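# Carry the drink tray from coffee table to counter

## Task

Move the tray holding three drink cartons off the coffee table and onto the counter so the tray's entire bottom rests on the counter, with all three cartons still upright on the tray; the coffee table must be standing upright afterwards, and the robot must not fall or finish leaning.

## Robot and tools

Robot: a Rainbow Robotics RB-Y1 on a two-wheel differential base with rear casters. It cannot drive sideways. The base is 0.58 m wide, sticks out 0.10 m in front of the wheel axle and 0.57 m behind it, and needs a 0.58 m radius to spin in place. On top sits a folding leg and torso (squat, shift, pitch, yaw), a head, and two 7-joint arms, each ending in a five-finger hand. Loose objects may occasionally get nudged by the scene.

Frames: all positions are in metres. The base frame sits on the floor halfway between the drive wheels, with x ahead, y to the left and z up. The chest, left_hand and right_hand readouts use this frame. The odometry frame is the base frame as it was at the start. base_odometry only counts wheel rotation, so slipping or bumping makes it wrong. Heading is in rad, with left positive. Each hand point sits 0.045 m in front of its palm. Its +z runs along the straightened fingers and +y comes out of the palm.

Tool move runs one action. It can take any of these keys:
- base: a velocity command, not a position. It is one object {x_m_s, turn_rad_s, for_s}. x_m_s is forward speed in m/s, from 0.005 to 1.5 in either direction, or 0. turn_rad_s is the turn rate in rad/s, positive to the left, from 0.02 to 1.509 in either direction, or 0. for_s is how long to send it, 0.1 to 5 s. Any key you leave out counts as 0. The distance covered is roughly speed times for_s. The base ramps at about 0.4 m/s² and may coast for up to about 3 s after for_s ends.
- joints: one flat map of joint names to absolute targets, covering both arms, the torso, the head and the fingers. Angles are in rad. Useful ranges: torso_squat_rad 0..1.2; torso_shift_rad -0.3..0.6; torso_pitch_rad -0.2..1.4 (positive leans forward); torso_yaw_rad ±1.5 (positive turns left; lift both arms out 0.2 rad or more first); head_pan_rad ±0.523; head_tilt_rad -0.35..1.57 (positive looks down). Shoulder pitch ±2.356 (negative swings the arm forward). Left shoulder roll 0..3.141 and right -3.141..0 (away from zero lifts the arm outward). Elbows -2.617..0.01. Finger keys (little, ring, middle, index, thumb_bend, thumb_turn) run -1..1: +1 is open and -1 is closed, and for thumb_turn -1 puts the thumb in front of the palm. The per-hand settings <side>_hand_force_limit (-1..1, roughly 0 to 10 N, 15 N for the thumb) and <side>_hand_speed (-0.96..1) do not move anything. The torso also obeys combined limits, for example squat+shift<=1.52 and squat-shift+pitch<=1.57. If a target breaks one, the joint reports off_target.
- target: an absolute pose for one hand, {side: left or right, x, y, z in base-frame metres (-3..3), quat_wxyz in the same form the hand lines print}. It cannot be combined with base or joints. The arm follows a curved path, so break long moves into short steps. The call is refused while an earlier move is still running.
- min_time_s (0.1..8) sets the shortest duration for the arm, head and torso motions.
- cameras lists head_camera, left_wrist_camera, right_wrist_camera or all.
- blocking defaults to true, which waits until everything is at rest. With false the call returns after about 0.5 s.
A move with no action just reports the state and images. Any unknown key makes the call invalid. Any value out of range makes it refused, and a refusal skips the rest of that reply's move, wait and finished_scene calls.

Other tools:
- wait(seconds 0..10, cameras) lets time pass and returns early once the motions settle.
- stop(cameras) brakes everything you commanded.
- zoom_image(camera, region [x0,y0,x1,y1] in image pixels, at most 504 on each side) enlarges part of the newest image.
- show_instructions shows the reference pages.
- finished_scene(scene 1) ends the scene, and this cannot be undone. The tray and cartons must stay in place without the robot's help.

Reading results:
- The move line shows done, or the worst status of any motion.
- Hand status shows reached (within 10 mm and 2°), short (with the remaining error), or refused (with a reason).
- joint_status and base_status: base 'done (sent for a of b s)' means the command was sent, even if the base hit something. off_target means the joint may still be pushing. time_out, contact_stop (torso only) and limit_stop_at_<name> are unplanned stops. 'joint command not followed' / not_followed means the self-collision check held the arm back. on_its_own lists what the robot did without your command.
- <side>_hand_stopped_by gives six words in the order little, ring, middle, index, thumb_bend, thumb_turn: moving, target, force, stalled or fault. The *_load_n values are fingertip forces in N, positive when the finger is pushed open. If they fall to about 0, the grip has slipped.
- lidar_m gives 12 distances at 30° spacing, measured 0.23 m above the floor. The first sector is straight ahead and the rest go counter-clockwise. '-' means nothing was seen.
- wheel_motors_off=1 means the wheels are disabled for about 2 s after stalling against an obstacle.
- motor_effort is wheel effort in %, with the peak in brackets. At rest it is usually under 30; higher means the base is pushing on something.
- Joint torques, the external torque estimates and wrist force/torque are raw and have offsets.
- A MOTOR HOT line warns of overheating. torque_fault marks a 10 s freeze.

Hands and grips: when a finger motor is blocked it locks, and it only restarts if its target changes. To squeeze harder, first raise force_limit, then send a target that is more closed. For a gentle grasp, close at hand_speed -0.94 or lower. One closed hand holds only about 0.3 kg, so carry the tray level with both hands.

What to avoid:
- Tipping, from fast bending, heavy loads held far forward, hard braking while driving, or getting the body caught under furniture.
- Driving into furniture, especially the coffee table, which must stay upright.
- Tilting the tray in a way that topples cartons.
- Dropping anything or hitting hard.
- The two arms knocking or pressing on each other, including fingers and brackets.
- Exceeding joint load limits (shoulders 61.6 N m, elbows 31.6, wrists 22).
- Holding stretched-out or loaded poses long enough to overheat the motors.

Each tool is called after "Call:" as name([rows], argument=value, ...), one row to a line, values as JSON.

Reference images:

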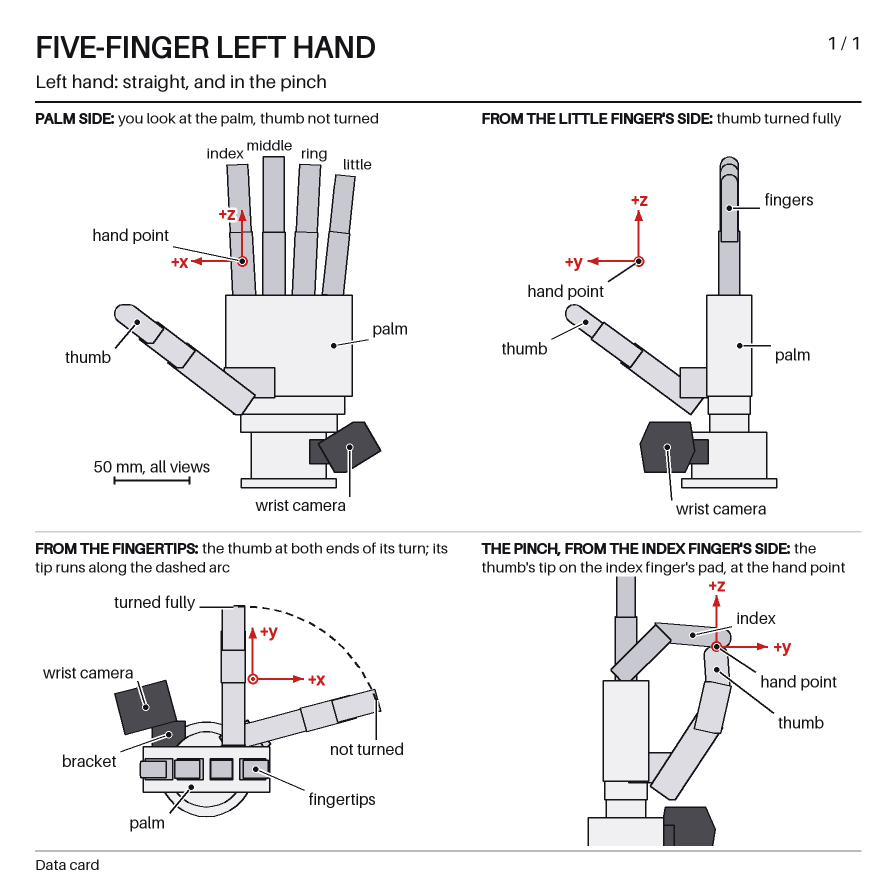

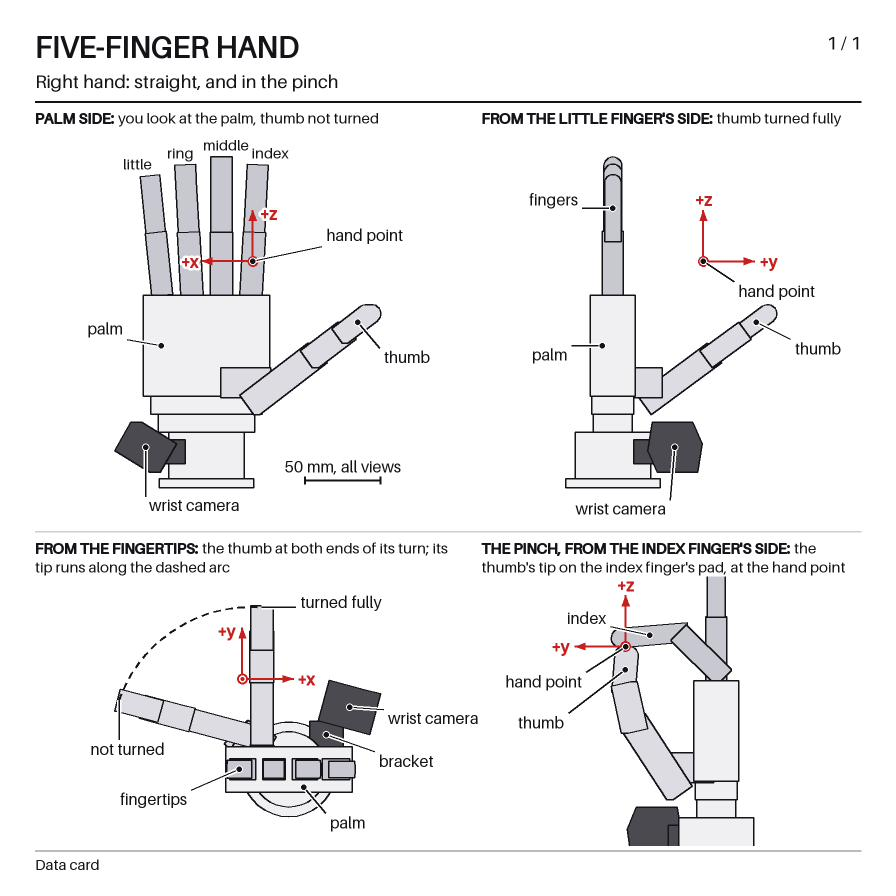

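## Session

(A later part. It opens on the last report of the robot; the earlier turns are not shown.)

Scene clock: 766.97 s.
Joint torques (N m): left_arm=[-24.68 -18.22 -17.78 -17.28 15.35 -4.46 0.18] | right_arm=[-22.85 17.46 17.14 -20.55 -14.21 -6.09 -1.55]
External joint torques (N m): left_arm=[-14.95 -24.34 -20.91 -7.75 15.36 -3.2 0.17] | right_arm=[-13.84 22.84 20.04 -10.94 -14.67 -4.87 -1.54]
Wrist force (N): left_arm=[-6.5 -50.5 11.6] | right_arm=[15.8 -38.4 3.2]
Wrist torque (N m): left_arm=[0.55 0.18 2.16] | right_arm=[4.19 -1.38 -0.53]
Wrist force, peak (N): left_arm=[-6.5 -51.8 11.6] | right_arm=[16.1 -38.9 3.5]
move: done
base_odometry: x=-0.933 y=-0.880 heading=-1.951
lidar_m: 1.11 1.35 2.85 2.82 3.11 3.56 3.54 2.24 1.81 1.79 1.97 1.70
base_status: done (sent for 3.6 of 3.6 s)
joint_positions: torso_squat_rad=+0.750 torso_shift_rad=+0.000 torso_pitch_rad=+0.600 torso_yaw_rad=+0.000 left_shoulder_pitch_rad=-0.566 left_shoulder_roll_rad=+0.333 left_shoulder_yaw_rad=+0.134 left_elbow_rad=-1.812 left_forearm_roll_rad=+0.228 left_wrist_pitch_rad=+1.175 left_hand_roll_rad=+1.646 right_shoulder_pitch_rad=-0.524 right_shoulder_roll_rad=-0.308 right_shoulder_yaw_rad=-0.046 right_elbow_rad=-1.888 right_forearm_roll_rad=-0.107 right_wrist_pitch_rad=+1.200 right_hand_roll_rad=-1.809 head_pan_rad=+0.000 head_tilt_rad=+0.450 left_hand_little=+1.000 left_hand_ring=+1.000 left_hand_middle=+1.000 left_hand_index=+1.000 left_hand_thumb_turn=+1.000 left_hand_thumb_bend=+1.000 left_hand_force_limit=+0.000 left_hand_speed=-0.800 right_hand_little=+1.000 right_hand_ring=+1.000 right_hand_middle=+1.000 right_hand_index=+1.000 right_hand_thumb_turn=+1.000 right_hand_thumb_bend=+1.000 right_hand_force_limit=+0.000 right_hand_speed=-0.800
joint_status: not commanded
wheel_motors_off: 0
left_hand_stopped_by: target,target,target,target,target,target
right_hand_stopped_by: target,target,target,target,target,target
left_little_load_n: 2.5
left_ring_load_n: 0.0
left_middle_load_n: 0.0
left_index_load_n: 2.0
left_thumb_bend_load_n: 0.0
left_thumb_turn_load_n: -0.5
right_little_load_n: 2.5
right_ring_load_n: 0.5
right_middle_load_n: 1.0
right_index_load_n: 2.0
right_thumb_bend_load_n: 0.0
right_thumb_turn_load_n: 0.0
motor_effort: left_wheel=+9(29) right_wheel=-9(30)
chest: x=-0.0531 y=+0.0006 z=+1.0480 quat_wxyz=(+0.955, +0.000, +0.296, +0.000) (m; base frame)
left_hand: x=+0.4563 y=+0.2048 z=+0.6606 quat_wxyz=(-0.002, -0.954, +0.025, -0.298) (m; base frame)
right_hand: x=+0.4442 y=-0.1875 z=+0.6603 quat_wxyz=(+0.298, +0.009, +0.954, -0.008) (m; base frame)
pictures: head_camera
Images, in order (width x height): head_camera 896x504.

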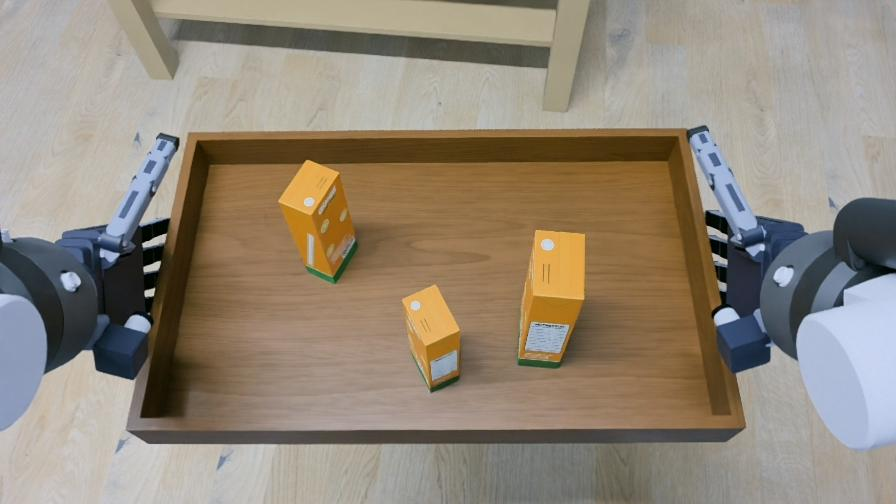

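Call:
move(base={"turn_rad_s": 0.45, "for_s": 4}, cameras=["head_camera"])

Call:
move(base={"turn_rad_s": 0.4, "for_s": 2.07}, cameras=["head_camera"])

Scene clock: 775.63 s.
Joint torques (N m): left_arm=[-25.28 -18.11 -17.48 -17.23 15.35 -4.24 0.4] | right_arm=[-22.6 17.61 17.99 -20.17 -13.93 -6.09 -1.42]
External joint torques (N m): left_arm=[-15.55 -24.23 -20.61 -7.7 15.36 -2.98 0.39] | right_arm=[-13.59 22.98 20.88 -10.56 -14.39 -4.87 -1.4]
Wrist force (N): left_arm=[-6.2 -50.4 11.9] | right_arm=[15.7 -38.5 3.3]
Wrist torque (N m): left_arm=[0.62 0.15 2.15] | right_arm=[4.20 -1.38 -0.54]
Wrist force, peak (N): left_arm=[-6.5 -51.5 11.4] | right_arm=[16.1 -39.4 3.0]
move: done
base_odometry: x=-0.933 y=-0.880 heading=-0.152
lidar_m: 2.88 3.57 3.53 2.98 1.95 1.79 1.80 1.84 1.12 1.35 2.12 2.83
base_status: done (sent for 4 of 4 s)
joint_positions: torso_squat_rad=+0.750 torso_shift_rad=+0.000 torso_pitch_rad=+0.600 torso_yaw_rad=+0.000 left_shoulder_pitch_rad=-0.566 left_shoulder_roll_rad=+0.333 left_shoulder_yaw_rad=+0.134 left_elbow_rad=-1.812 left_forearm_roll_rad=+0.228 left_wrist_pitch_rad=+1.175 left_hand_roll_rad=+1.646 right_shoulder_pitch_rad=-0.524 right_shoulder_roll_rad=-0.308 right_shoulder_yaw_rad=-0.046 right_elbow_rad=-1.888 right_forearm_roll_rad=-0.107 right_wrist_pitch_rad=+1.200 right_hand_roll_rad=-1.809 head_pan_rad=+0.000 head_tilt_rad=+0.450 left_hand_little=+1.000 left_hand_ring=+1.000 left_hand_middle=+1.000 left_hand_index=+1.000 left_hand_thumb_turn=+1.000 left_hand_thumb_bend=+1.000 left_hand_force_limit=+0.000 left_hand_speed=-0.800 right_hand_little=+1.000 right_hand_ring=+1.000 right_hand_middle=+1.000 right_hand_index=+1.000 right_hand_thumb_turn=+1.000 right_hand_thumb_bend=+1.000 right_hand_force_limit=+0.000 right_hand_speed=-0.800
joint_status: not commanded
wheel_motors_off: 0
left_hand_stopped_by: target,target,target,target,target,target
right_hand_stopped_by: target,target,target,target,target,target
left_little_load_n: 2.5
left_ring_load_n: 0.0
left_middle_load_n: 0.5
left_index_load_n: 2.0
left_thumb_bend_load_n: 0.0
left_thumb_turn_load_n: 0.0
right_little_load_n: 2.5
right_ring_load_n: 0.0
right_middle_load_n: 1.0
right_index_load_n: 1.5
right_thumb_bend_load_n: 0.0
right_thumb_turn_load_n: 0.0
motor_effort: left_wheel=+1(35) right_wheel=+16(55)
chest: x=-0.0531 y=+0.0006 z=+1.0480 quat_wxyz=(+0.955, +0.000, +0.296, +0.000) (m; base frame)
left_hand: x=+0.4563 y=+0.2048 z=+0.6606 quat_wxyz=(-0.002, -0.954, +0.025, -0.298) (m; base frame)
right_hand: x=+0.4442 y=-0.1875 z=+0.6603 quat_wxyz=(+0.298, +0.009, +0.954, -0.008) (m; base frame)
pictures: head_camera
Images, in order (width x height): head_camera 896x504.

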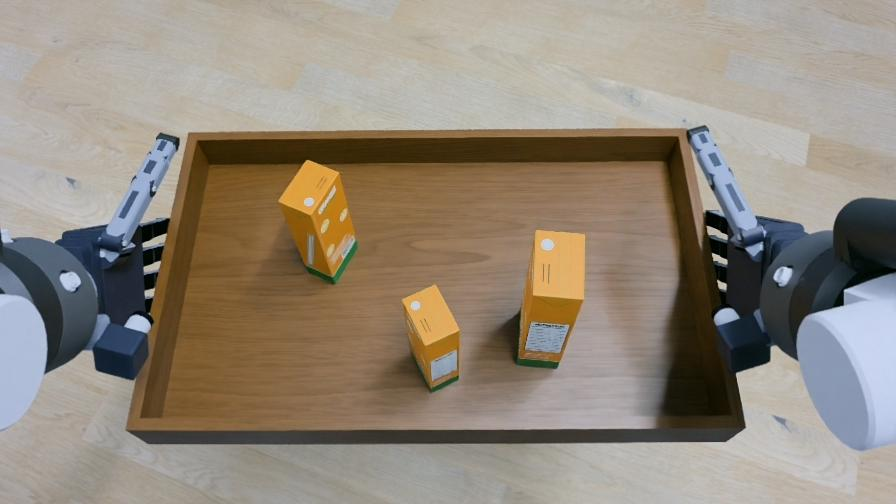

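Scene clock: 778.87 s.
Joint torques (N m): left_arm=[-24.81 -18.29 -17.08 -17.23 15.57 -4.33 0.43] | right_arm=[-22.78 17.81 17.75 -20.66 -14.24 -5.99 -1.31]
External joint torques (N m): left_arm=[-15.09 -24.41 -20.21 -7.69 15.57 -3.07 0.41] | right_arm=[-13.77 23.19 20.64 -11.05 -14.7 -4.77 -1.3]
Wrist force (N): left_arm=[-6.5 -50.8 10.8] | right_arm=[15.6 -38.6 3.3]
Wrist torque (N m): left_arm=[0.53 0.19 2.12] | right_arm=[4.20 -1.38 -0.54]
Wrist force, peak (N): left_arm=[-6.8 -51.3 12.1] | right_arm=[16.2 -39.1 3.2]
move: done
base_odometry: x=-0.933 y=-0.880 heading=+0.674
lidar_m: 3.56 3.53 2.20 1.80 1.79 1.97 1.70 1.10 1.36 2.85 2.82 3.13
base_status: done (sent for 2.07 of 2.07 s)
joint_positions: torso_squat_rad=+0.750 torso_shift_rad=+0.000 torso_pitch_rad=+0.600 torso_yaw_rad=+0.000 left_shoulder_pitch_rad=-0.566 left_shoulder_roll_rad=+0.333 left_shoulder_yaw_rad=+0.134 left_elbow_rad=-1.812 left_forearm_roll_rad=+0.228 left_wrist_pitch_rad=+1.175 left_hand_roll_rad=+1.646 right_shoulder_pitch_rad=-0.524 right_shoulder_roll_rad=-0.308 right_shoulder_yaw_rad=-0.046 right_elbow_rad=-1.888 right_forearm_roll_rad=-0.107 right_wrist_pitch_rad=+1.200 right_hand_roll_rad=-1.809 head_pan_rad=+0.000 head_tilt_rad=+0.450 left_hand_little=+1.000 left_hand_ring=+1.000 left_hand_middle=+1.000 left_hand_index=+1.000 left_hand_thumb_turn=+1.000 left_hand_thumb_bend=+1.000 left_hand_force_limit=+0.000 left_hand_speed=-0.800 right_hand_little=+1.000 right_hand_ring=+1.000 right_hand_middle=+1.000 right_hand_index=+1.000 right_hand_thumb_turn=+1.000 right_hand_thumb_bend=+1.000 right_hand_force_limit=+0.000 right_hand_speed=-0.800
joint_status: not commanded
wheel_motors_off: 0
left_hand_stopped_by: target,target,target,target,target,target
right_hand_stopped_by: target,target,target,target,target,target
left_little_load_n: 2.5
left_ring_load_n: 0.5
left_middle_load_n: 0.5
left_index_load_n: 1.5
left_thumb_bend_load_n: -0.5
left_thumb_turn_load_n: 0.0
right_little_load_n: 2.5
right_ring_load_n: 0.0
right_middle_load_n: 1.0
right_index_load_n: 1.5
right_thumb_bend_load_n: 0.0
right_thumb_turn_load_n: 0.0
motor_effort: left_wheel=+0(17) right_wheel=+20(42)
chest: x=-0.0531 y=+0.0006 z=+1.0480 quat_wxyz=(+0.955, +0.000, +0.296, +0.000) (m; base frame)
left_hand: x=+0.4563 y=+0.2048 z=+0.6606 quat_wxyz=(-0.002, -0.954, +0.025, -0.298) (m; base frame)
right_hand: x=+0.4442 y=-0.1875 z=+0.6603 quat_wxyz=(+0.298, +0.009, +0.954, -0.008) (m; base frame)
pictures: head_camera
Images, in order (width x height): head_camera 896x504.

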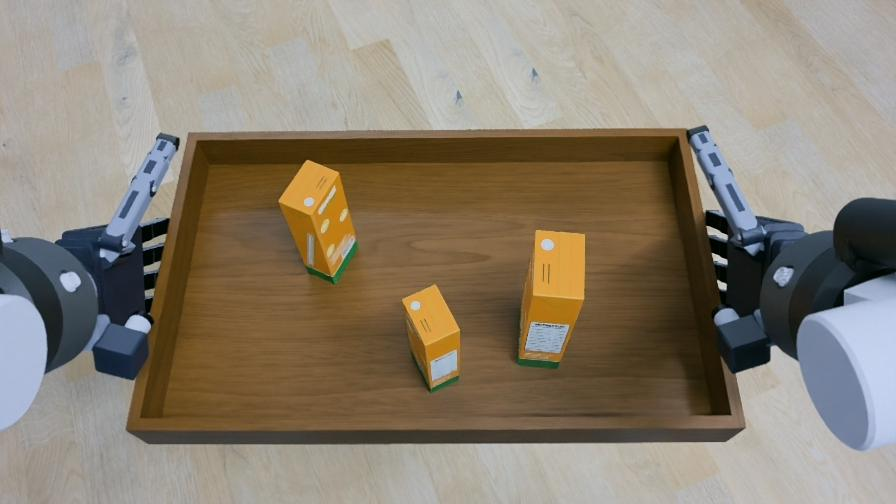

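Call:
move(joints={"head_tilt_rad": -0.25}, base={"x_m_s": 0.35, "for_s": 5}, cameras=["head_camera"])

Scene clock: 788.37 s.
Joint torques (N m): left_arm=[-25.24 -18.3 -17.6 -17.35 15.29 -4.38 0.51] | right_arm=[-22.84 17.39 17.61 -20.41 -14.14 -6.29 -1.33]
External joint torques (N m): left_arm=[-15.51 -24.42 -20.73 -7.82 15.29 -3.11 0.5] | right_arm=[-13.83 22.77 20.51 -10.8 -14.59 -5.07 -1.31]
Wrist force (N): left_arm=[-6.4 -50.3 11.0] | right_arm=[15.8 -38.3 3.2]
Wrist torque (N m): left_arm=[0.63 0.12 2.11] | right_arm=[4.19 -1.38 -0.52]
Wrist force, peak (N): left_arm=[-6.1 -51.6 12.0] | right_arm=[15.7 -38.7 3.7]
move: done
base_odometry: x=+0.434 y=+0.213 heading=+0.674
lidar_m: 1.92 1.91 2.78 2.42 2.40 2.65 2.82 3.30 2.74 2.24 2.23 2.46
base_status: done (sent for 5 of 5 s)
joint_positions: torso_squat_rad=+0.750 torso_shift_rad=+0.000 torso_pitch_rad=+0.601 torso_yaw_rad=+0.000 left_shoulder_pitch_rad=-0.566 left_shoulder_roll_rad=+0.333 left_shoulder_yaw_rad=+0.134 left_elbow_rad=-1.812 left_forearm_roll_rad=+0.228 left_wrist_pitch_rad=+1.175 left_hand_roll_rad=+1.646 right_shoulder_pitch_rad=-0.524 right_shoulder_roll_rad=-0.308 right_shoulder_yaw_rad=-0.046 right_elbow_rad=-1.888 right_forearm_roll_rad=-0.107 right_wrist_pitch_rad=+1.200 right_hand_roll_rad=-1.809 head_pan_rad=+0.000 head_tilt_rad=-0.250 left_hand_little=+1.000 left_hand_ring=+1.000 left_hand_middle=+1.000 left_hand_index=+1.000 left_hand_thumb_turn=+1.000 left_hand_thumb_bend=+1.000 left_hand_force_limit=+0.000 left_hand_speed=-0.800 right_hand_little=+1.000 right_hand_ring=+1.000 right_hand_middle=+1.000 right_hand_index=+1.000 right_hand_thumb_turn=+1.000 right_hand_thumb_bend=+1.000 right_hand_force_limit=+0.000 right_hand_speed=-0.800
joint_status: all done
wheel_motors_off: 0
left_hand_stopped_by: target,target,target,target,target,target
right_hand_stopped_by: target,target,target,target,target,target
left_little_load_n: 2.0
left_ring_load_n: 0.0
left_middle_load_n: 0.5
left_index_load_n: 1.5
left_thumb_bend_load_n: 0.0
left_thumb_turn_load_n: 0.0
right_little_load_n: 2.5
right_ring_load_n: 0.0
right_middle_load_n: 0.5
right_index_load_n: 1.5
right_thumb_bend_load_n: 0.0
right_thumb_turn_load_n: 0.0
motor_effort: left_wheel=+2(28) right_wheel=-3(54)
chest: x=-0.0530 y=+0.0006 z=+1.0480 quat_wxyz=(+0.955, +0.000, +0.296, +0.000) (m; base frame)
left_hand: x=+0.4563 y=+0.2048 z=+0.6605 quat_wxyz=(-0.002, -0.954, +0.025, -0.298) (m; base frame)
right_hand: x=+0.4442 y=-0.1875 z=+0.6602 quat_wxyz=(+0.298, +0.009, +0.955, -0.008) (m; base frame)
pictures: head_camera
Images, in order (width x height): head_camera 896x504.

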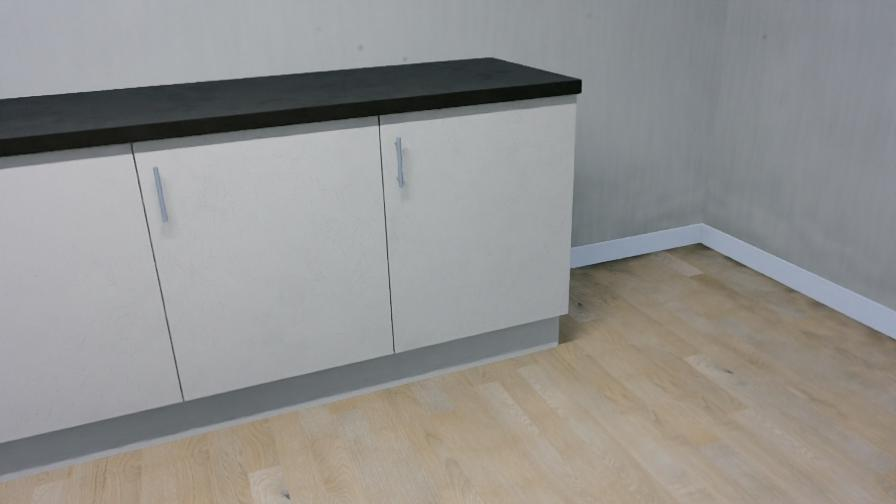

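Call:
move(base={"turn_rad_s": 0.2, "for_s": 0.55})

Call:
move(base={"x_m_s": 0.3, "for_s": 3.1})

Call:
move(base={"turn_rad_s": 0.25, "for_s": 1.1}, cameras=["head_camera"])

Scene clock: 808.83 s.
Joint torques (N m): left_arm=[-24.9 -17.87 -17.39 -17.21 15.19 -4.22 0.73] | right_arm=[-23.12 17.24 18.1 -20.44 -14.19 -6.3 -1.29]
External joint torques (N m): left_arm=[-15.18 -23.99 -20.52 -7.68 15.19 -2.96 0.72] | right_arm=[-14.11 22.62 20.99 -10.83 -14.64 -5.08 -1.28]
Wrist force (N): left_arm=[-7.1 -51.4 11.5] | right_arm=[16.0 -38.5 3.1]
Wrist torque (N m): left_arm=[0.36 0.26 2.12] | right_arm=[4.20 -1.38 -0.52]
Wrist force, peak (N): left_arm=[-7.1 -51.4 11.5] | right_arm=[15.9 -39.1 3.2]
move: done
base_odometry: x=+0.434 y=+0.213 heading=+0.787
lidar_m: 1.91 1.91 2.77 2.41 2.40 2.81 2.82 2.75 2.58 2.23 2.23 2.21
base_status: done (sent for 0.57 of 0.57 s)
joint_positions: torso_squat_rad=+0.750 torso_shift_rad=+0.000 torso_pitch_rad=+0.601 torso_yaw_rad=+0.000 left_shoulder_pitch_rad=-0.566 left_shoulder_roll_rad=+0.333 left_shoulder_yaw_rad=+0.134 left_elbow_rad=-1.812 left_forearm_roll_rad=+0.228 left_wrist_pitch_rad=+1.175 left_hand_roll_rad=+1.646 right_shoulder_pitch_rad=-0.524 right_shoulder_roll_rad=-0.308 right_shoulder_yaw_rad=-0.046 right_elbow_rad=-1.888 right_forearm_roll_rad=-0.107 right_wrist_pitch_rad=+1.200 right_hand_roll_rad=-1.809 head_pan_rad=+0.000 head_tilt_rad=-0.250 left_hand_little=+1.000 left_hand_ring=+1.000 left_hand_middle=+1.000 left_hand_index=+1.000 left_hand_thumb_turn=+1.000 left_hand_thumb_bend=+1.000 left_hand_force_limit=+0.000 left_hand_speed=-0.800 right_hand_little=+1.000 right_hand_ring=+1.000 right_hand_middle=+1.000 right_hand_index=+1.000 right_hand_thumb_turn=+1.000 right_hand_thumb_bend=+1.000 right_hand_force_limit=+0.000 right_hand_speed=-0.800
joint_status: not commanded
wheel_motors_off: 0
left_hand_stopped_by: target,target,target,target,target,target
right_hand_stopped_by: target,target,target,target,target,target
left_little_load_n: 2.5
left_ring_load_n: 0.0
left_middle_load_n: 0.5
left_index_load_n: 2.0
left_thumb_bend_load_n: 0.0
left_thumb_turn_load_n: 0.0
right_little_load_n: 2.5
right_ring_load_n: 0.0
right_middle_load_n: 1.0
right_index_load_n: 2.0
right_thumb_bend_load_n: 0.0
right_thumb_turn_load_n: 0.0
motor_effort: left_wheel=-15(37) right_wheel=+1(49)
chest: x=-0.0530 y=+0.0006 z=+1.0480 quat_wxyz=(+0.955, +0.000, +0.296, +0.000) (m; base frame)
left_hand: x=+0.4563 y=+0.2048 z=+0.6605 quat_wxyz=(-0.002, -0.954, +0.025, -0.298) (m; base frame)
right_hand: x=+0.4442 y=-0.1875 z=+0.6602 quat_wxyz=(+0.298, +0.009, +0.955, -0.008) (m; base frame)
pictures: none

Scene clock: 813.10 s.
Joint torques (N m): left_arm=[-25.39 -17.91 -17.46 -17.57 15.49 -4.13 0.42] | right_arm=[-23.04 17.14 17.21 -20.63 -14.15 -6.24 -1.3]
External joint torques (N m): left_arm=[-15.67 -24.03 -20.59 -8.03 15.49 -2.87 0.41] | right_arm=[-14.03 22.52 20.11 -11.02 -14.61 -5.02 -1.29]
Wrist force (N): left_arm=[-6.8 -50.2 11.9] | right_arm=[15.7 -38.4 3.2]
Wrist torque (N m): left_arm=[0.56 0.23 2.09] | right_arm=[4.19 -1.36 -0.54]
Wrist force, peak (N): left_arm=[-4.7 -52.0 11.3] | right_arm=[16.0 -38.8 2.5]
move: done
base_odometry: x=+1.091 y=+0.872 heading=+0.787
lidar_m: 1.01 1.01 1.18 2.64 2.65 3.08 3.75 4.00 2.31 1.99 2.00 1.17
base_status: done (sent for 3.1 of 3.1 s)
joint_positions: torso_squat_rad=+0.750 torso_shift_rad=+0.000 torso_pitch_rad=+0.601 torso_yaw_rad=+0.000 left_shoulder_pitch_rad=-0.566 left_shoulder_roll_rad=+0.333 left_shoulder_yaw_rad=+0.134 left_elbow_rad=-1.812 left_forearm_roll_rad=+0.228 left_wrist_pitch_rad=+1.175 left_hand_roll_rad=+1.646 right_shoulder_pitch_rad=-0.524 right_shoulder_roll_rad=-0.308 right_shoulder_yaw_rad=-0.046 right_elbow_rad=-1.888 right_forearm_roll_rad=-0.107 right_wrist_pitch_rad=+1.200 right_hand_roll_rad=-1.809 head_pan_rad=+0.000 head_tilt_rad=-0.250 left_hand_little=+1.000 left_hand_ring=+1.000 left_hand_middle=+1.000 left_hand_index=+1.000 left_hand_thumb_turn=+1.000 left_hand_thumb_bend=+1.000 left_hand_force_limit=+0.000 left_hand_speed=-0.800 right_hand_little=+1.000 right_hand_ring=+1.000 right_hand_middle=+1.000 right_hand_index=+1.000 right_hand_thumb_turn=+1.000 right_hand_thumb_bend=+1.000 right_hand_force_limit=+0.000 right_hand_speed=-0.800
joint_status: not commanded
wheel_motors_off: 0
left_hand_stopped_by: target,target,target,target,target,target
right_hand_stopped_by: target,target,target,target,target,target
left_little_load_n: 2.5
left_ring_load_n: 0.0
left_middle_load_n: 0.5
left_index_load_n: 2.0
left_thumb_bend_load_n: 0.0
left_thumb_turn_load_n: 0.0
right_little_load_n: 2.5
right_ring_load_n: 0.0
right_middle_load_n: 1.0
right_index_load_n: 1.5
right_thumb_bend_load_n: 0.0
right_thumb_turn_load_n: 0.0
motor_effort: left_wheel=+2(27) right_wheel=-4(37)
chest: x=-0.0530 y=+0.0006 z=+1.0480 quat_wxyz=(+0.955, +0.000, +0.296, +0.000) (m; base frame)
left_hand: x=+0.4563 y=+0.2049 z=+0.6604 quat_wxyz=(-0.002, -0.954, +0.025, -0.298) (m; base frame)
right_hand: x=+0.4442 y=-0.1875 z=+0.6602 quat_wxyz=(+0.298, +0.009, +0.955, -0.008) (m; base frame)
pictures: none

Scene clock: 815.03 s.
Joint torques (N m): left_arm=[-25.46 -18.1 -17.19 -17.42 15.23 -4.34 0.35] | right_arm=[-23.44 17.08 17.36 -20.56 -14.09 -6.22 -1.23]
External joint torques (N m): left_arm=[-15.73 -24.22 -20.32 -7.88 15.23 -3.08 0.33] | right_arm=[-14.43 22.45 20.25 -10.95 -14.54 -5 -1.22]
Wrist force (N): left_arm=[-6.7 -50.5 11.0] | right_arm=[15.7 -38.4 3.2]
Wrist torque (N m): left_arm=[0.62 0.15 2.14] | right_arm=[4.21 -1.36 -0.54]
Wrist force, peak (N): left_arm=[-6.5 -51.7 11.3] | right_arm=[16.0 -39.3 3.0]
move: done
base_odometry: x=+1.091 y=+0.872 heading=+1.061
lidar_m: 1.01 1.06 2.37 2.64 2.75 3.77 3.63 2.79 2.07 2.00 2.09 1.05
base_status: done (sent for 1.1 of 1.1 s)
joint_positions: torso_squat_rad=+0.750 torso_shift_rad=+0.000 torso_pitch_rad=+0.601 torso_yaw_rad=+0.000 left_shoulder_pitch_rad=-0.566 left_shoulder_roll_rad=+0.333 left_shoulder_yaw_rad=+0.134 left_elbow_rad=-1.812 left_forearm_roll_rad=+0.228 left_wrist_pitch_rad=+1.175 left_hand_roll_rad=+1.646 right_shoulder_pitch_rad=-0.524 right_shoulder_roll_rad=-0.308 right_shoulder_yaw_rad=-0.046 right_elbow_rad=-1.888 right_forearm_roll_rad=-0.107 right_wrist_pitch_rad=+1.200 right_hand_roll_rad=-1.809 head_pan_rad=+0.000 head_tilt_rad=-0.250 left_hand_little=+1.000 left_hand_ring=+1.000 left_hand_middle=+1.000 left_hand_index=+1.000 left_hand_thumb_turn=+1.000 left_hand_thumb_bend=+1.000 left_hand_force_limit=+0.000 left_hand_speed=-0.800 right_hand_little=+1.000 right_hand_ring=+1.000 right_hand_middle=+1.000 right_hand_index=+1.000 right_hand_thumb_turn=+1.000 right_hand_thumb_bend=+1.000 right_hand_force_limit=+0.000 right_hand_speed=-0.800
joint_status: not commanded
wheel_motors_off: 0
left_hand_stopped_by: target,target,target,target,target,target
right_hand_stopped_by: target,target,target,target,target,target
left_little_load_n: 2.5
left_ring_load_n: 0.0
left_middle_load_n: 0.0
left_index_load_n: 2.0
left_thumb_bend_load_n: 0.0
left_thumb_turn_load_n: 0.0
right_little_load_n: 2.5
right_ring_load_n: 0.0
right_middle_load_n: 1.0
right_index_load_n: 1.5
right_thumb_bend_load_n: 0.0
right_thumb_turn_load_n: 0.0
motor_effort: left_wheel=-7(37) right_wheel=+1(51)
chest: x=-0.0530 y=+0.0006 z=+1.0480 quat_wxyz=(+0.955, +0.000, +0.296, +0.000) (m; base frame)
left_hand: x=+0.4563 y=+0.2049 z=+0.6604 quat_wxyz=(-0.002, -0.954, +0.025, -0.298) (m; base frame)
right_hand: x=+0.4442 y=-0.1875 z=+0.6602 quat_wxyz=(+0.298, +0.009, +0.955, -0.008) (m; base frame)
pictures: head_camera
Images, in order (width x height): head_camera 896x504.

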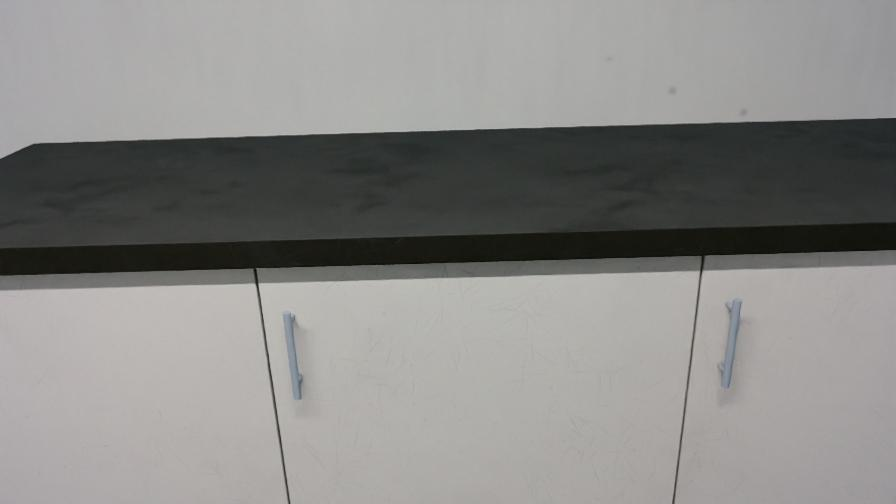

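Call:
move(joints={"torso_squat_rad": 0.05}, min_time_s=4)

Call:
move(joints={"left_shoulder_pitch_rad": -0.5707, "left_shoulder_roll_rad": 0.3257, "left_shoulder_yaw_rad": 0.1278, "left_elbow_rad": -1.8144, "left_forearm_roll_rad": 0.2326, "left_wrist_pitch_rad": 1.1741, "left_hand_roll_rad": 1.646, "right_shoulder_pitch_rad": -0.5284, "right_shoulder_roll_rad": -0.3012, "right_shoulder_yaw_rad": -0.0399, "right_elbow_rad": -1.8913, "right_forearm_roll_rad": -0.1114, "right_wrist_pitch_rad": 1.1985, "right_hand_roll_rad": -1.809, "head_tilt_rad": 0.3}, min_time_s=1.5, cameras=["head_camera"])

Scene clock: 899.57 s.
Joint torques (N m): left_arm=[-25.23 -18.56 -17.49 -17.59 15.34 -4.18 0.51] | right_arm=[-23.17 16.94 17.51 -20.46 -14.1 -6.08 -1.39]
External joint torques (N m): left_arm=[-15.51 -24.68 -20.62 -8.06 15.35 -2.91 0.5] | right_arm=[-14.16 22.32 20.4 -10.85 -14.56 -4.86 -1.38]
Wrist force (N): left_arm=[-6.6 -51.3 11.3] | right_arm=[15.7 -38.1 3.5]
Wrist torque (N m): left_arm=[0.45 0.16 2.16] | right_arm=[4.20 -1.37 -0.54]
Wrist force, peak (N): left_arm=[-6.8 -51.4 12.1] | right_arm=[16.0 -38.4 3.6]
move: done
base_odometry: x=+1.091 y=+0.872 heading=+1.061
lidar_m: 1.01 1.06 2.37 2.64 2.75 3.76 3.64 2.79 2.07 1.99 2.09 1.05
base_status: not commanded
joint_positions: torso_squat_rad=+0.050 torso_shift_rad=+0.000 torso_pitch_rad=+0.601 torso_yaw_rad=+0.000 left_shoulder_pitch_rad=-0.566 left_shoulder_roll_rad=+0.333 left_shoulder_yaw_rad=+0.134 left_elbow_rad=-1.812 left_forearm_roll_rad=+0.228 left_wrist_pitch_rad=+1.175 left_hand_roll_rad=+1.646 right_shoulder_pitch_rad=-0.524 right_shoulder_roll_rad=-0.308 right_shoulder_yaw_rad=-0.046 right_elbow_rad=-1.888 right_forearm_roll_rad=-0.107 right_wrist_pitch_rad=+1.200 right_hand_roll_rad=-1.809 head_pan_rad=+0.000 head_tilt_rad=-0.250 left_hand_little=+1.000 left_hand_ring=+1.000 left_hand_middle=+1.000 left_hand_index=+1.000 left_hand_thumb_turn=+1.000 left_hand_thumb_bend=+1.000 left_hand_force_limit=+0.000 left_hand_speed=-0.800 right_hand_little=+1.000 right_hand_ring=+1.000 right_hand_middle=+1.000 right_hand_index=+1.000 right_hand_thumb_turn=+1.000 right_hand_thumb_bend=+1.000 right_hand_force_limit=+0.000 right_hand_speed=-0.800
joint_status: all done
wheel_motors_off: 0
left_hand_stopped_by: target,target,target,target,target,target
right_hand_stopped_by: target,target,target,target,target,target
left_little_load_n: 2.5
left_ring_load_n: 0.0
left_middle_load_n: 0.5
left_index_load_n: 1.5
left_thumb_bend_load_n: 0.0
left_thumb_turn_load_n: 0.0
right_little_load_n: 2.5
right_ring_load_n: 0.0
right_middle_load_n: 1.0
right_index_load_n: 2.0
right_thumb_bend_load_n: 0.0
right_thumb_turn_load_n: 0.0
motor_effort: left_wheel=-7(8) right_wheel=+2(3)
chest: x=-0.0529 y=+0.0008 z=+1.2349 quat_wxyz=(+0.955, +0.000, +0.296, +0.000) (m; base frame)
left_hand: x=+0.4563 y=+0.2050 z=+0.8473 quat_wxyz=(-0.002, -0.954, +0.025, -0.298) (m; base frame)
right_hand: x=+0.4443 y=-0.1873 z=+0.8470 quat_wxyz=(+0.298, +0.009, +0.955, -0.008) (m; base frame)
pictures: none

Scene clock: 901.37 s.
Joint torques (N m): left_arm=[-29.15 -21.35 -19.73 -17.98 17.07 -4.64 0.46] | right_arm=[-25.63 20.26 19.52 -22.54 -15.4 -6.94 -0.74]
External joint torques (N m): left_arm=[-19.42 -27.45 -22.86 -8.45 17.08 -3.37 0.44] | right_arm=[-16.62 25.63 22.41 -12.92 -15.85 -5.72 -0.73]
Wrist force (N): left_arm=[-6.8 -56.1 12.1] | right_arm=[16.2 -43.4 3.3]
Wrist torque (N m): left_arm=[0.70 0.27 2.11] | right_arm=[4.37 -1.34 -0.61]
Wrist force, peak (N): left_arm=[-6.6 -56.7 11.8] | right_arm=[16.4 -43.6 3.3]
move: done
base_odometry: x=+1.091 y=+0.872 heading=+1.061
lidar_m: 1.01 1.05 2.38 2.64 2.77 3.77 3.63 2.78 2.06 2.00 2.09 1.05
base_status: not commanded
joint_positions: torso_squat_rad=+0.050 torso_shift_rad=+0.000 torso_pitch_rad=+0.601 torso_yaw_rad=+0.000 left_shoulder_pitch_rad=-0.566 left_shoulder_roll_rad=+0.333 left_shoulder_yaw_rad=+0.133 left_elbow_rad=-1.812 left_forearm_roll_rad=+0.228 left_wrist_pitch_rad=+1.175 left_hand_roll_rad=+1.646 right_shoulder_pitch_rad=-0.524 right_shoulder_roll_rad=-0.307 right_shoulder_yaw_rad=-0.046 right_elbow_rad=-1.888 right_forearm_roll_rad=-0.107 right_wrist_pitch_rad=+1.200 right_hand_roll_rad=-1.809 head_pan_rad=+0.000 head_tilt_rad=+0.300 left_hand_little=+1.000 left_hand_ring=+1.000 left_hand_middle=+1.000 left_hand_index=+1.000 left_hand_thumb_turn=+1.000 left_hand_thumb_bend=+1.000 left_hand_force_limit=+0.000 left_hand_speed=-0.800 right_hand_little=+1.000 right_hand_ring=+1.000 right_hand_middle=+1.000 right_hand_index=+1.000 right_hand_thumb_turn=+1.000 right_hand_thumb_bend=+1.000 right_hand_force_limit=+0.000 right_hand_speed=-0.800
joint_status: all done
wheel_motors_off: 0
left_hand_stopped_by: target,target,target,target,target,target
right_hand_stopped_by: target,target,target,target,target,target
left_little_load_n: 2.5
left_ring_load_n: 0.0
left_middle_load_n: 0.5
left_index_load_n: 2.5
left_thumb_bend_load_n: 0.0
left_thumb_turn_load_n: 0.0
right_little_load_n: 2.5
right_ring_load_n: 0.0
right_middle_load_n: 1.0
right_index_load_n: 2.0
right_thumb_bend_load_n: 0.0
right_thumb_turn_load_n: 0.0
motor_effort: left_wheel=-7(8) right_wheel=+2(3)
chest: x=-0.0529 y=+0.0008 z=+1.2349 quat_wxyz=(+0.955, +0.000, +0.296, +0.000) (m; base frame)
left_hand: x=+0.4562 y=+0.2039 z=+0.8473 quat_wxyz=(-0.003, -0.954, +0.025, -0.298) (m; base frame)
right_hand: x=+0.4443 y=-0.1870 z=+0.8472 quat_wxyz=(+0.298, +0.009, +0.954, -0.008) (m; base frame)
pictures: head_camera
Images, in order (width x height): head_camera 896x504.

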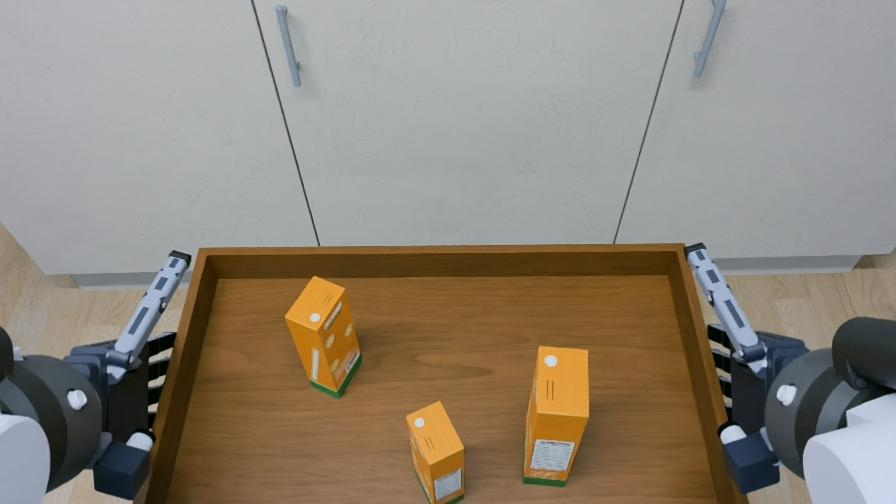

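Call:
move(joints={"left_shoulder_pitch_rad": -0.5762, "left_shoulder_roll_rad": 0.3412, "left_shoulder_yaw_rad": 0.1372, "left_elbow_rad": -1.8794, "left_forearm_roll_rad": 0.2436, "left_wrist_pitch_rad": 1.2451, "left_hand_roll_rad": 1.658, "right_shoulder_pitch_rad": -0.5347, "right_shoulder_roll_rad": -0.3154, "right_shoulder_yaw_rad": -0.0489, "right_elbow_rad": -1.9573, "right_forearm_roll_rad": -0.1224, "right_wrist_pitch_rad": 1.2699, "right_hand_roll_rad": -1.8174}, min_time_s=2, cameras=["head_camera"])

Scene clock: 914.37 s.
Joint torques (N m): left_arm=[-27.29 -16.24 -17.56 -18.34 16.84 -3.93 0.75] | right_arm=[-26.02 15.65 15.96 -22.03 -15.49 -6.48 -1.6]
External joint torques (N m): left_arm=[-17.5 -22.48 -20.8 -8.91 16.86 -2.67 0.74] | right_arm=[-16.95 21.18 18.97 -12.51 -15.96 -5.26 -1.59]
Wrist force (N): left_arm=[-5.4 -53.1 12.2] | right_arm=[16.9 -41.3 2.8]
Wrist torque (N m): left_arm=[0.89 0.28 2.01] | right_arm=[4.15 -1.24 -0.85]
Wrist force, peak (N): left_arm=[-6.3 -58.7 11.9] | right_arm=[16.9 -45.8 2.7]
move: done
base_odometry: x=+1.091 y=+0.872 heading=+1.061
lidar_m: 1.01 1.06 2.38 2.63 2.75 3.76 3.64 2.79 2.07 1.99 2.08 1.05
base_status: not commanded
joint_positions: torso_squat_rad=+0.050 torso_shift_rad=+0.000 torso_pitch_rad=+0.601 torso_yaw_rad=+0.000 left_shoulder_pitch_rad=-0.572 left_shoulder_roll_rad=+0.347 left_shoulder_yaw_rad=+0.142 left_elbow_rad=-1.877 left_forearm_roll_rad=+0.239 left_wrist_pitch_rad=+1.246 left_hand_roll_rad=+1.658 right_shoulder_pitch_rad=-0.531 right_shoulder_roll_rad=-0.321 right_shoulder_yaw_rad=-0.054 right_elbow_rad=-1.954 right_forearm_roll_rad=-0.118 right_wrist_pitch_rad=+1.271 right_hand_roll_rad=-1.817 head_pan_rad=+0.000 head_tilt_rad=+0.300 left_hand_little=+1.000 left_hand_ring=+1.000 left_hand_middle=+1.000 left_hand_index=+1.000 left_hand_thumb_turn=+1.000 left_hand_thumb_bend=+1.000 left_hand_force_limit=+0.000 left_hand_speed=-0.800 right_hand_little=+1.000 right_hand_ring=+1.000 right_hand_middle=+1.000 right_hand_index=+1.000 right_hand_thumb_turn=+1.000 right_hand_thumb_bend=+1.000 right_hand_force_limit=+0.000 right_hand_speed=-0.800
joint_status: all done
wheel_motors_off: 0
left_hand_stopped_by: target,target,target,target,target,target
right_hand_stopped_by: target,target,target,target,target,target
left_little_load_n: 2.5
left_ring_load_n: 0.5
left_middle_load_n: 1.0
left_index_load_n: 2.5
left_thumb_bend_load_n: 0.0
left_thumb_turn_load_n: 0.0
right_little_load_n: 3.0
right_ring_load_n: 0.0
right_middle_load_n: 1.0
right_index_load_n: 1.0
right_thumb_bend_load_n: 0.0
right_thumb_turn_load_n: 0.0
motor_effort: left_wheel=-7(8) right_wheel=+2(3)
chest: x=-0.0529 y=+0.0008 z=+1.2349 quat_wxyz=(+0.955, +0.000, +0.296, +0.000) (m; base frame)
left_hand: x=+0.4560 y=+0.2039 z=+0.8670 quat_wxyz=(-0.003, -0.954, +0.026, -0.298) (m; base frame)
right_hand: x=+0.4442 y=-0.1877 z=+0.8669 quat_wxyz=(+0.299, +0.010, +0.954, -0.009) (m; base frame)
pictures: head_camera
Images, in order (width x height): head_camera 896x504.

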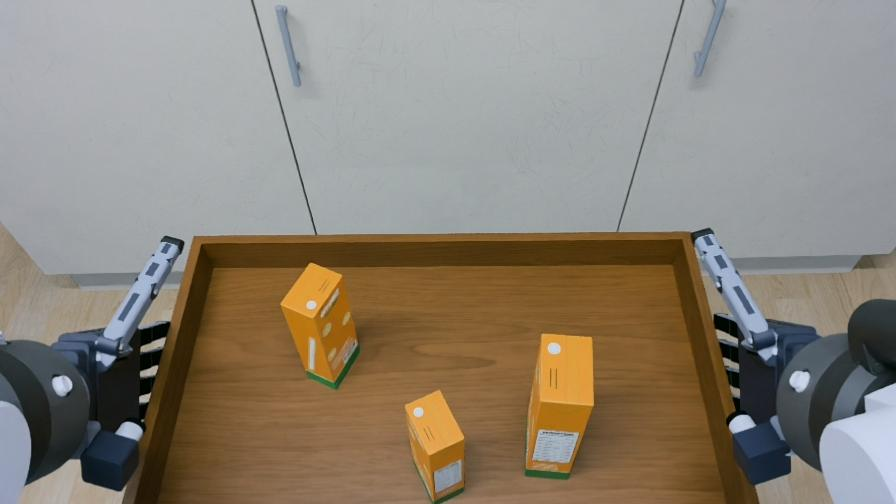

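Call:
move(joints={"left_shoulder_pitch_rad": -0.6122, "left_shoulder_roll_rad": 0.3812, "left_shoulder_yaw_rad": 0.1662, "left_elbow_rad": -2.0204, "left_forearm_roll_rad": 0.2796, "left_wrist_pitch_rad": 1.4251, "left_hand_roll_rad": 1.688, "right_shoulder_pitch_rad": -0.5737, "right_shoulder_roll_rad": -0.3514, "right_shoulder_yaw_rad": -0.0769, "right_elbow_rad": -2.0993, "right_forearm_roll_rad": -0.1574, "right_wrist_pitch_rad": 1.4519, "right_hand_roll_rad": -1.8404}, min_time_s=3, cameras=["head_camera"])

Scene clock: 924.73 s.
Joint torques (N m): left_arm=[-26.11 -13.13 -14.99 -17.57 16.74 -3.81 -0.08] | right_arm=[-25.66 12.16 12.16 -20.81 -14.22 -6.74 -2.19]
External joint torques (N m): left_arm=[-16.02 -19.83 -18.51 -8.61 16.81 -2.55 -0.09] | right_arm=[-16.22 18.17 15.41 -11.75 -14.71 -5.52 -2.18]
Wrist force (N): left_arm=[-3.8 -49.6 13.3] | right_arm=[18.8 -38.4 1.2]
Wrist torque (N m): left_arm=[1.22 0.23 1.47] | right_arm=[3.75 -1.41 -1.13]
Wrist force, peak (N): left_arm=[-4.2 -57.7 13.1] | right_arm=[18.8 -44.9 1.6]
move: done
base_odometry: x=+1.091 y=+0.872 heading=+1.061
lidar_m: 1.01 1.06 2.38 2.64 2.75 3.77 3.64 2.78 2.07 2.00 2.09 1.05
base_status: not commanded
joint_positions: torso_squat_rad=+0.050 torso_shift_rad=+0.000 torso_pitch_rad=+0.601 torso_yaw_rad=+0.000 left_shoulder_pitch_rad=-0.608 left_shoulder_roll_rad=+0.386 left_shoulder_yaw_rad=+0.171 left_elbow_rad=-2.018 left_forearm_roll_rad=+0.275 left_wrist_pitch_rad=+1.426 left_hand_roll_rad=+1.688 right_shoulder_pitch_rad=-0.570 right_shoulder_roll_rad=-0.356 right_shoulder_yaw_rad=-0.081 right_elbow_rad=-2.096 right_forearm_roll_rad=-0.154 right_wrist_pitch_rad=+1.453 right_hand_roll_rad=-1.840 head_pan_rad=+0.000 head_tilt_rad=+0.300 left_hand_little=+1.000 left_hand_ring=+1.000 left_hand_middle=+1.000 left_hand_index=+1.000 left_hand_thumb_turn=+1.000 left_hand_thumb_bend=+1.000 left_hand_force_limit=+0.000 left_hand_speed=-0.800 right_hand_little=+1.000 right_hand_ring=+1.000 right_hand_middle=+1.000 right_hand_index=+1.000 right_hand_thumb_turn=+1.000 right_hand_thumb_bend=+1.000 right_hand_force_limit=+0.000 right_hand_speed=-0.800
joint_status: all done
wheel_motors_off: 0
left_hand_stopped_by: target,target,target,target,target,target
right_hand_stopped_by: target,target,target,target,target,target
left_little_load_n: 1.5
left_ring_load_n: 0.0
left_middle_load_n: 1.5
left_index_load_n: 3.0
left_thumb_bend_load_n: 0.0
left_thumb_turn_load_n: 0.0
right_little_load_n: 3.5
right_ring_load_n: 0.0
right_middle_load_n: 0.0
right_index_load_n: 0.0
right_thumb_bend_load_n: 0.0
right_thumb_turn_load_n: -0.5
motor_effort: left_wheel=-7(8) right_wheel=+2(3)
chest: x=-0.0529 y=+0.0008 z=+1.2349 quat_wxyz=(+0.955, +0.000, +0.296, +0.000) (m; base frame)
left_hand: x=+0.4552 y=+0.2036 z=+0.9165 quat_wxyz=(-0.004, -0.954, +0.027, -0.299) (m; base frame)
right_hand: x=+0.4437 y=-0.1889 z=+0.9155 quat_wxyz=(+0.300, +0.013, +0.954, -0.009) (m; base frame)
pictures: head_camera
Images, in order (width x height): head_camera 896x504.

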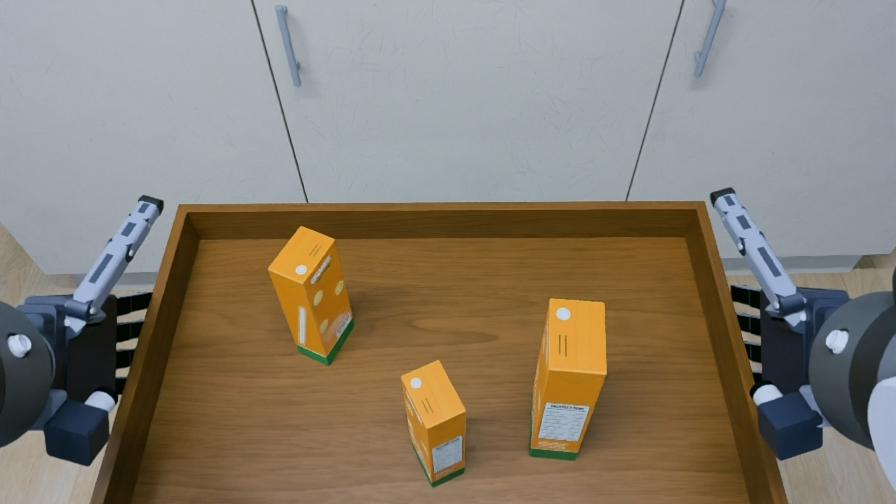

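Call:
move(joints={"left_shoulder_pitch_rad": -0.6802, "left_shoulder_roll_rad": 0.4282, "left_shoulder_yaw_rad": 0.2032, "left_elbow_rad": -2.1304, "left_forearm_roll_rad": 0.3286, "left_wrist_pitch_rad": 1.6081, "left_hand_roll_rad": 1.72, "right_shoulder_pitch_rad": -0.6457, "right_shoulder_roll_rad": -0.3976, "right_shoulder_yaw_rad": -0.1111, "right_elbow_rad": -2.2063, "right_forearm_roll_rad": -0.2126, "right_wrist_pitch_rad": 1.6349, "right_hand_roll_rad": -1.8584}, min_time_s=3, cameras=["head_camera"])

Scene clock: 940.97 s.
Joint torques (N m): left_arm=[-26.19 -10.76 -13.76 -17.19 17.19 -4.48 -0.64] | right_arm=[-26.37 10.2 10.31 -19.37 -13.93 -7.1 -1.42]
External joint torques (N m): left_arm=[-15.53 -18.06 -17.47 -9.02 17.3 -3.22 -0.65] | right_arm=[-16.22 16.9 13.79 -11.09 -14.43 -5.89 -1.4]
Wrist force (N): left_arm=[-3.5 -49.3 13.5] | right_arm=[18.9 -37.1 1.0]
Wrist torque (N m): left_arm=[1.59 0.05 0.72] | right_arm=[4.20 -1.53 -0.34]
Wrist force, peak (N): left_arm=[-3.4 -52.3 14.3] | right_arm=[19.4 -39.7 0.9]
move: done
base_odometry: x=+1.091 y=+0.872 heading=+1.061
lidar_m: 1.01 1.06 2.37 2.64 2.75 3.76 3.63 2.79 2.06 1.99 2.08 1.05
base_status: not commanded
joint_positions: torso_squat_rad=+0.050 torso_shift_rad=+0.000 torso_pitch_rad=+0.601 torso_yaw_rad=+0.000 left_shoulder_pitch_rad=-0.676 left_shoulder_roll_rad=+0.433 left_shoulder_yaw_rad=+0.207 left_elbow_rad=-2.128 left_forearm_roll_rad=+0.324 left_wrist_pitch_rad=+1.609 left_hand_roll_rad=+1.720 right_shoulder_pitch_rad=-0.642 right_shoulder_roll_rad=-0.402 right_shoulder_yaw_rad=-0.115 right_elbow_rad=-2.204 right_forearm_roll_rad=-0.209 right_wrist_pitch_rad=+1.636 right_hand_roll_rad=-1.858 head_pan_rad=+0.000 head_tilt_rad=+0.300 left_hand_little=+1.000 left_hand_ring=+1.000 left_hand_middle=+1.000 left_hand_index=+1.000 left_hand_thumb_turn=+1.000 left_hand_thumb_bend=+1.000 left_hand_force_limit=+0.000 left_hand_speed=-0.800 right_hand_little=+1.000 right_hand_ring=+1.000 right_hand_middle=+1.000 right_hand_index=+1.000 right_hand_thumb_turn=+1.000 right_hand_thumb_bend=+1.000 right_hand_force_limit=+0.000 right_hand_speed=-0.800
joint_status: all done
wheel_motors_off: 0
left_hand_stopped_by: target,target,target,target,target,target
right_hand_stopped_by: target,target,target,target,target,target
left_little_load_n: 0.5
left_ring_load_n: 0.5
left_middle_load_n: 3.0
left_index_load_n: 4.5
left_thumb_bend_load_n: 0.0
left_thumb_turn_load_n: 0.0
right_little_load_n: 2.5
right_ring_load_n: 0.0
right_middle_load_n: 1.0
right_index_load_n: 2.0
right_thumb_bend_load_n: -0.5
right_thumb_turn_load_n: 0.0
motor_effort: left_wheel=-7(8) right_wheel=+2(3)
chest: x=-0.0529 y=+0.0008 z=+1.2349 quat_wxyz=(+0.955, +0.000, +0.296, +0.000) (m; base frame)
left_hand: x=+0.4541 y=+0.2036 z=+0.9660 quat_wxyz=(-0.004, -0.954, +0.029, -0.298) (m; base frame)
right_hand: x=+0.4428 y=-0.1888 z=+0.9624 quat_wxyz=(+0.299, +0.010, +0.954, -0.008) (m; base frame)
pictures: head_camera
Images, in order (width x height): head_camera 896x504.

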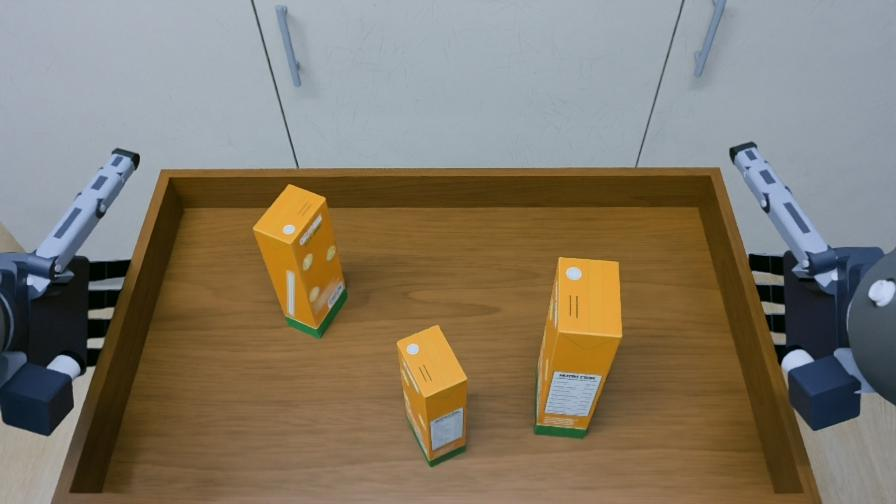

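Call:
move(joints={"left_shoulder_pitch_rad": -0.7792, "left_shoulder_roll_rad": 0.4758, "left_shoulder_yaw_rad": 0.2442, "left_elbow_rad": -2.2074, "left_forearm_roll_rad": 0.3801, "left_wrist_pitch_rad": 1.7917, "left_hand_roll_rad": 1.762, "right_shoulder_pitch_rad": -0.7567, "right_shoulder_roll_rad": -0.4466, "right_shoulder_yaw_rad": -0.1541, "right_elbow_rad": -2.2873, "right_forearm_roll_rad": -0.2716, "right_wrist_pitch_rad": 1.8329, "right_hand_roll_rad": -1.8884}, min_time_s=3, cameras=["head_camera"])

Scene clock: 953.87 s.
Joint torques (N m): left_arm=[-25.9 -8.4 -10.52 -15.31 15.36 -4.78 -0.4] | right_arm=[-25.1 7.29 6.81 -16.68 -11.67 -7.15 -1.87]
External joint torques (N m): left_arm=[-14.44 -16.33 -14.28 -8.18 15.53 -3.54 -0.42] | right_arm=[-13.89 14.75 10.38 -9.51 -12.18 -5.96 -1.86]
Wrist force (N): left_arm=[-3.4 -46.0 13.6] | right_arm=[18.6 -33.4 0.8]
Wrist torque (N m): left_arm=[1.28 0.15 0.91] | right_arm=[3.90 -1.42 -0.61]
Wrist force, peak (N): left_arm=[-3.3 -50.4 14.2] | right_arm=[19.2 -37.6 1.0]
move: done
base_odometry: x=+1.091 y=+0.872 heading=+1.061
lidar_m: 1.01 1.06 2.38 2.64 2.75 3.77 3.64 2.79 2.06 1.99 2.09 1.06
base_status: not commanded
joint_positions: torso_squat_rad=+0.050 torso_shift_rad=+0.000 torso_pitch_rad=+0.601 torso_yaw_rad=+0.000 left_shoulder_pitch_rad=-0.776 left_shoulder_roll_rad=+0.480 left_shoulder_yaw_rad=+0.247 left_elbow_rad=-2.205 left_forearm_roll_rad=+0.376 left_wrist_pitch_rad=+1.793 left_hand_roll_rad=+1.762 right_shoulder_pitch_rad=-0.753 right_shoulder_roll_rad=-0.450 right_shoulder_yaw_rad=-0.157 right_elbow_rad=-2.285 right_forearm_roll_rad=-0.269 right_wrist_pitch_rad=+1.834 right_hand_roll_rad=-1.888 head_pan_rad=+0.000 head_tilt_rad=+0.300 left_hand_little=+1.000 left_hand_ring=+1.000 left_hand_middle=+1.000 left_hand_index=+1.000 left_hand_thumb_turn=+1.000 left_hand_thumb_bend=+1.000 left_hand_force_limit=+0.000 left_hand_speed=-0.800 right_hand_little=+1.000 right_hand_ring=+1.000 right_hand_middle=+1.000 right_hand_index=+1.000 right_hand_thumb_turn=+1.000 right_hand_thumb_bend=+1.000 right_hand_force_limit=+0.000 right_hand_speed=-0.800
joint_status: all done
wheel_motors_off: 0
left_hand_stopped_by: target,target,target,target,target,target
right_hand_stopped_by: target,target,target,target,target,target
left_little_load_n: 0.5
left_ring_load_n: 0.0
left_middle_load_n: 2.5
left_index_load_n: 3.5
left_thumb_bend_load_n: 0.0
left_thumb_turn_load_n: 0.0
right_little_load_n: 3.0
right_ring_load_n: 0.0
right_middle_load_n: 0.5
right_index_load_n: 0.5
right_thumb_bend_load_n: 0.0
right_thumb_turn_load_n: 0.0
motor_effort: left_wheel=-8(8) right_wheel=+1(3)
chest: x=-0.0529 y=+0.0008 z=+1.2349 quat_wxyz=(+0.955, +0.000, +0.296, +0.000) (m; base frame)
left_hand: x=+0.4534 y=+0.2037 z=+1.0151 quat_wxyz=(-0.005, -0.954, +0.026, -0.298) (m; base frame)
right_hand: x=+0.4427 y=-0.1897 z=+1.0126 quat_wxyz=(+0.299, +0.011, +0.954, -0.009) (m; base frame)
pictures: head_camera
Images, in order (width x height): head_camera 896x504.

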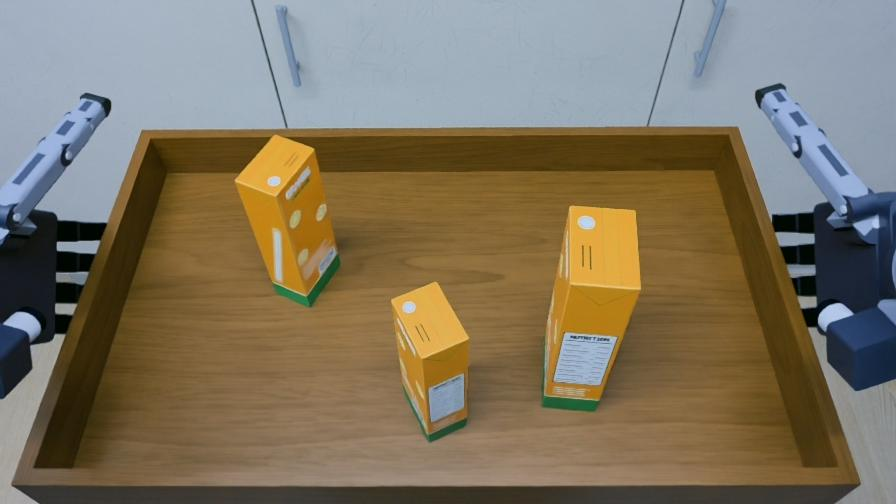

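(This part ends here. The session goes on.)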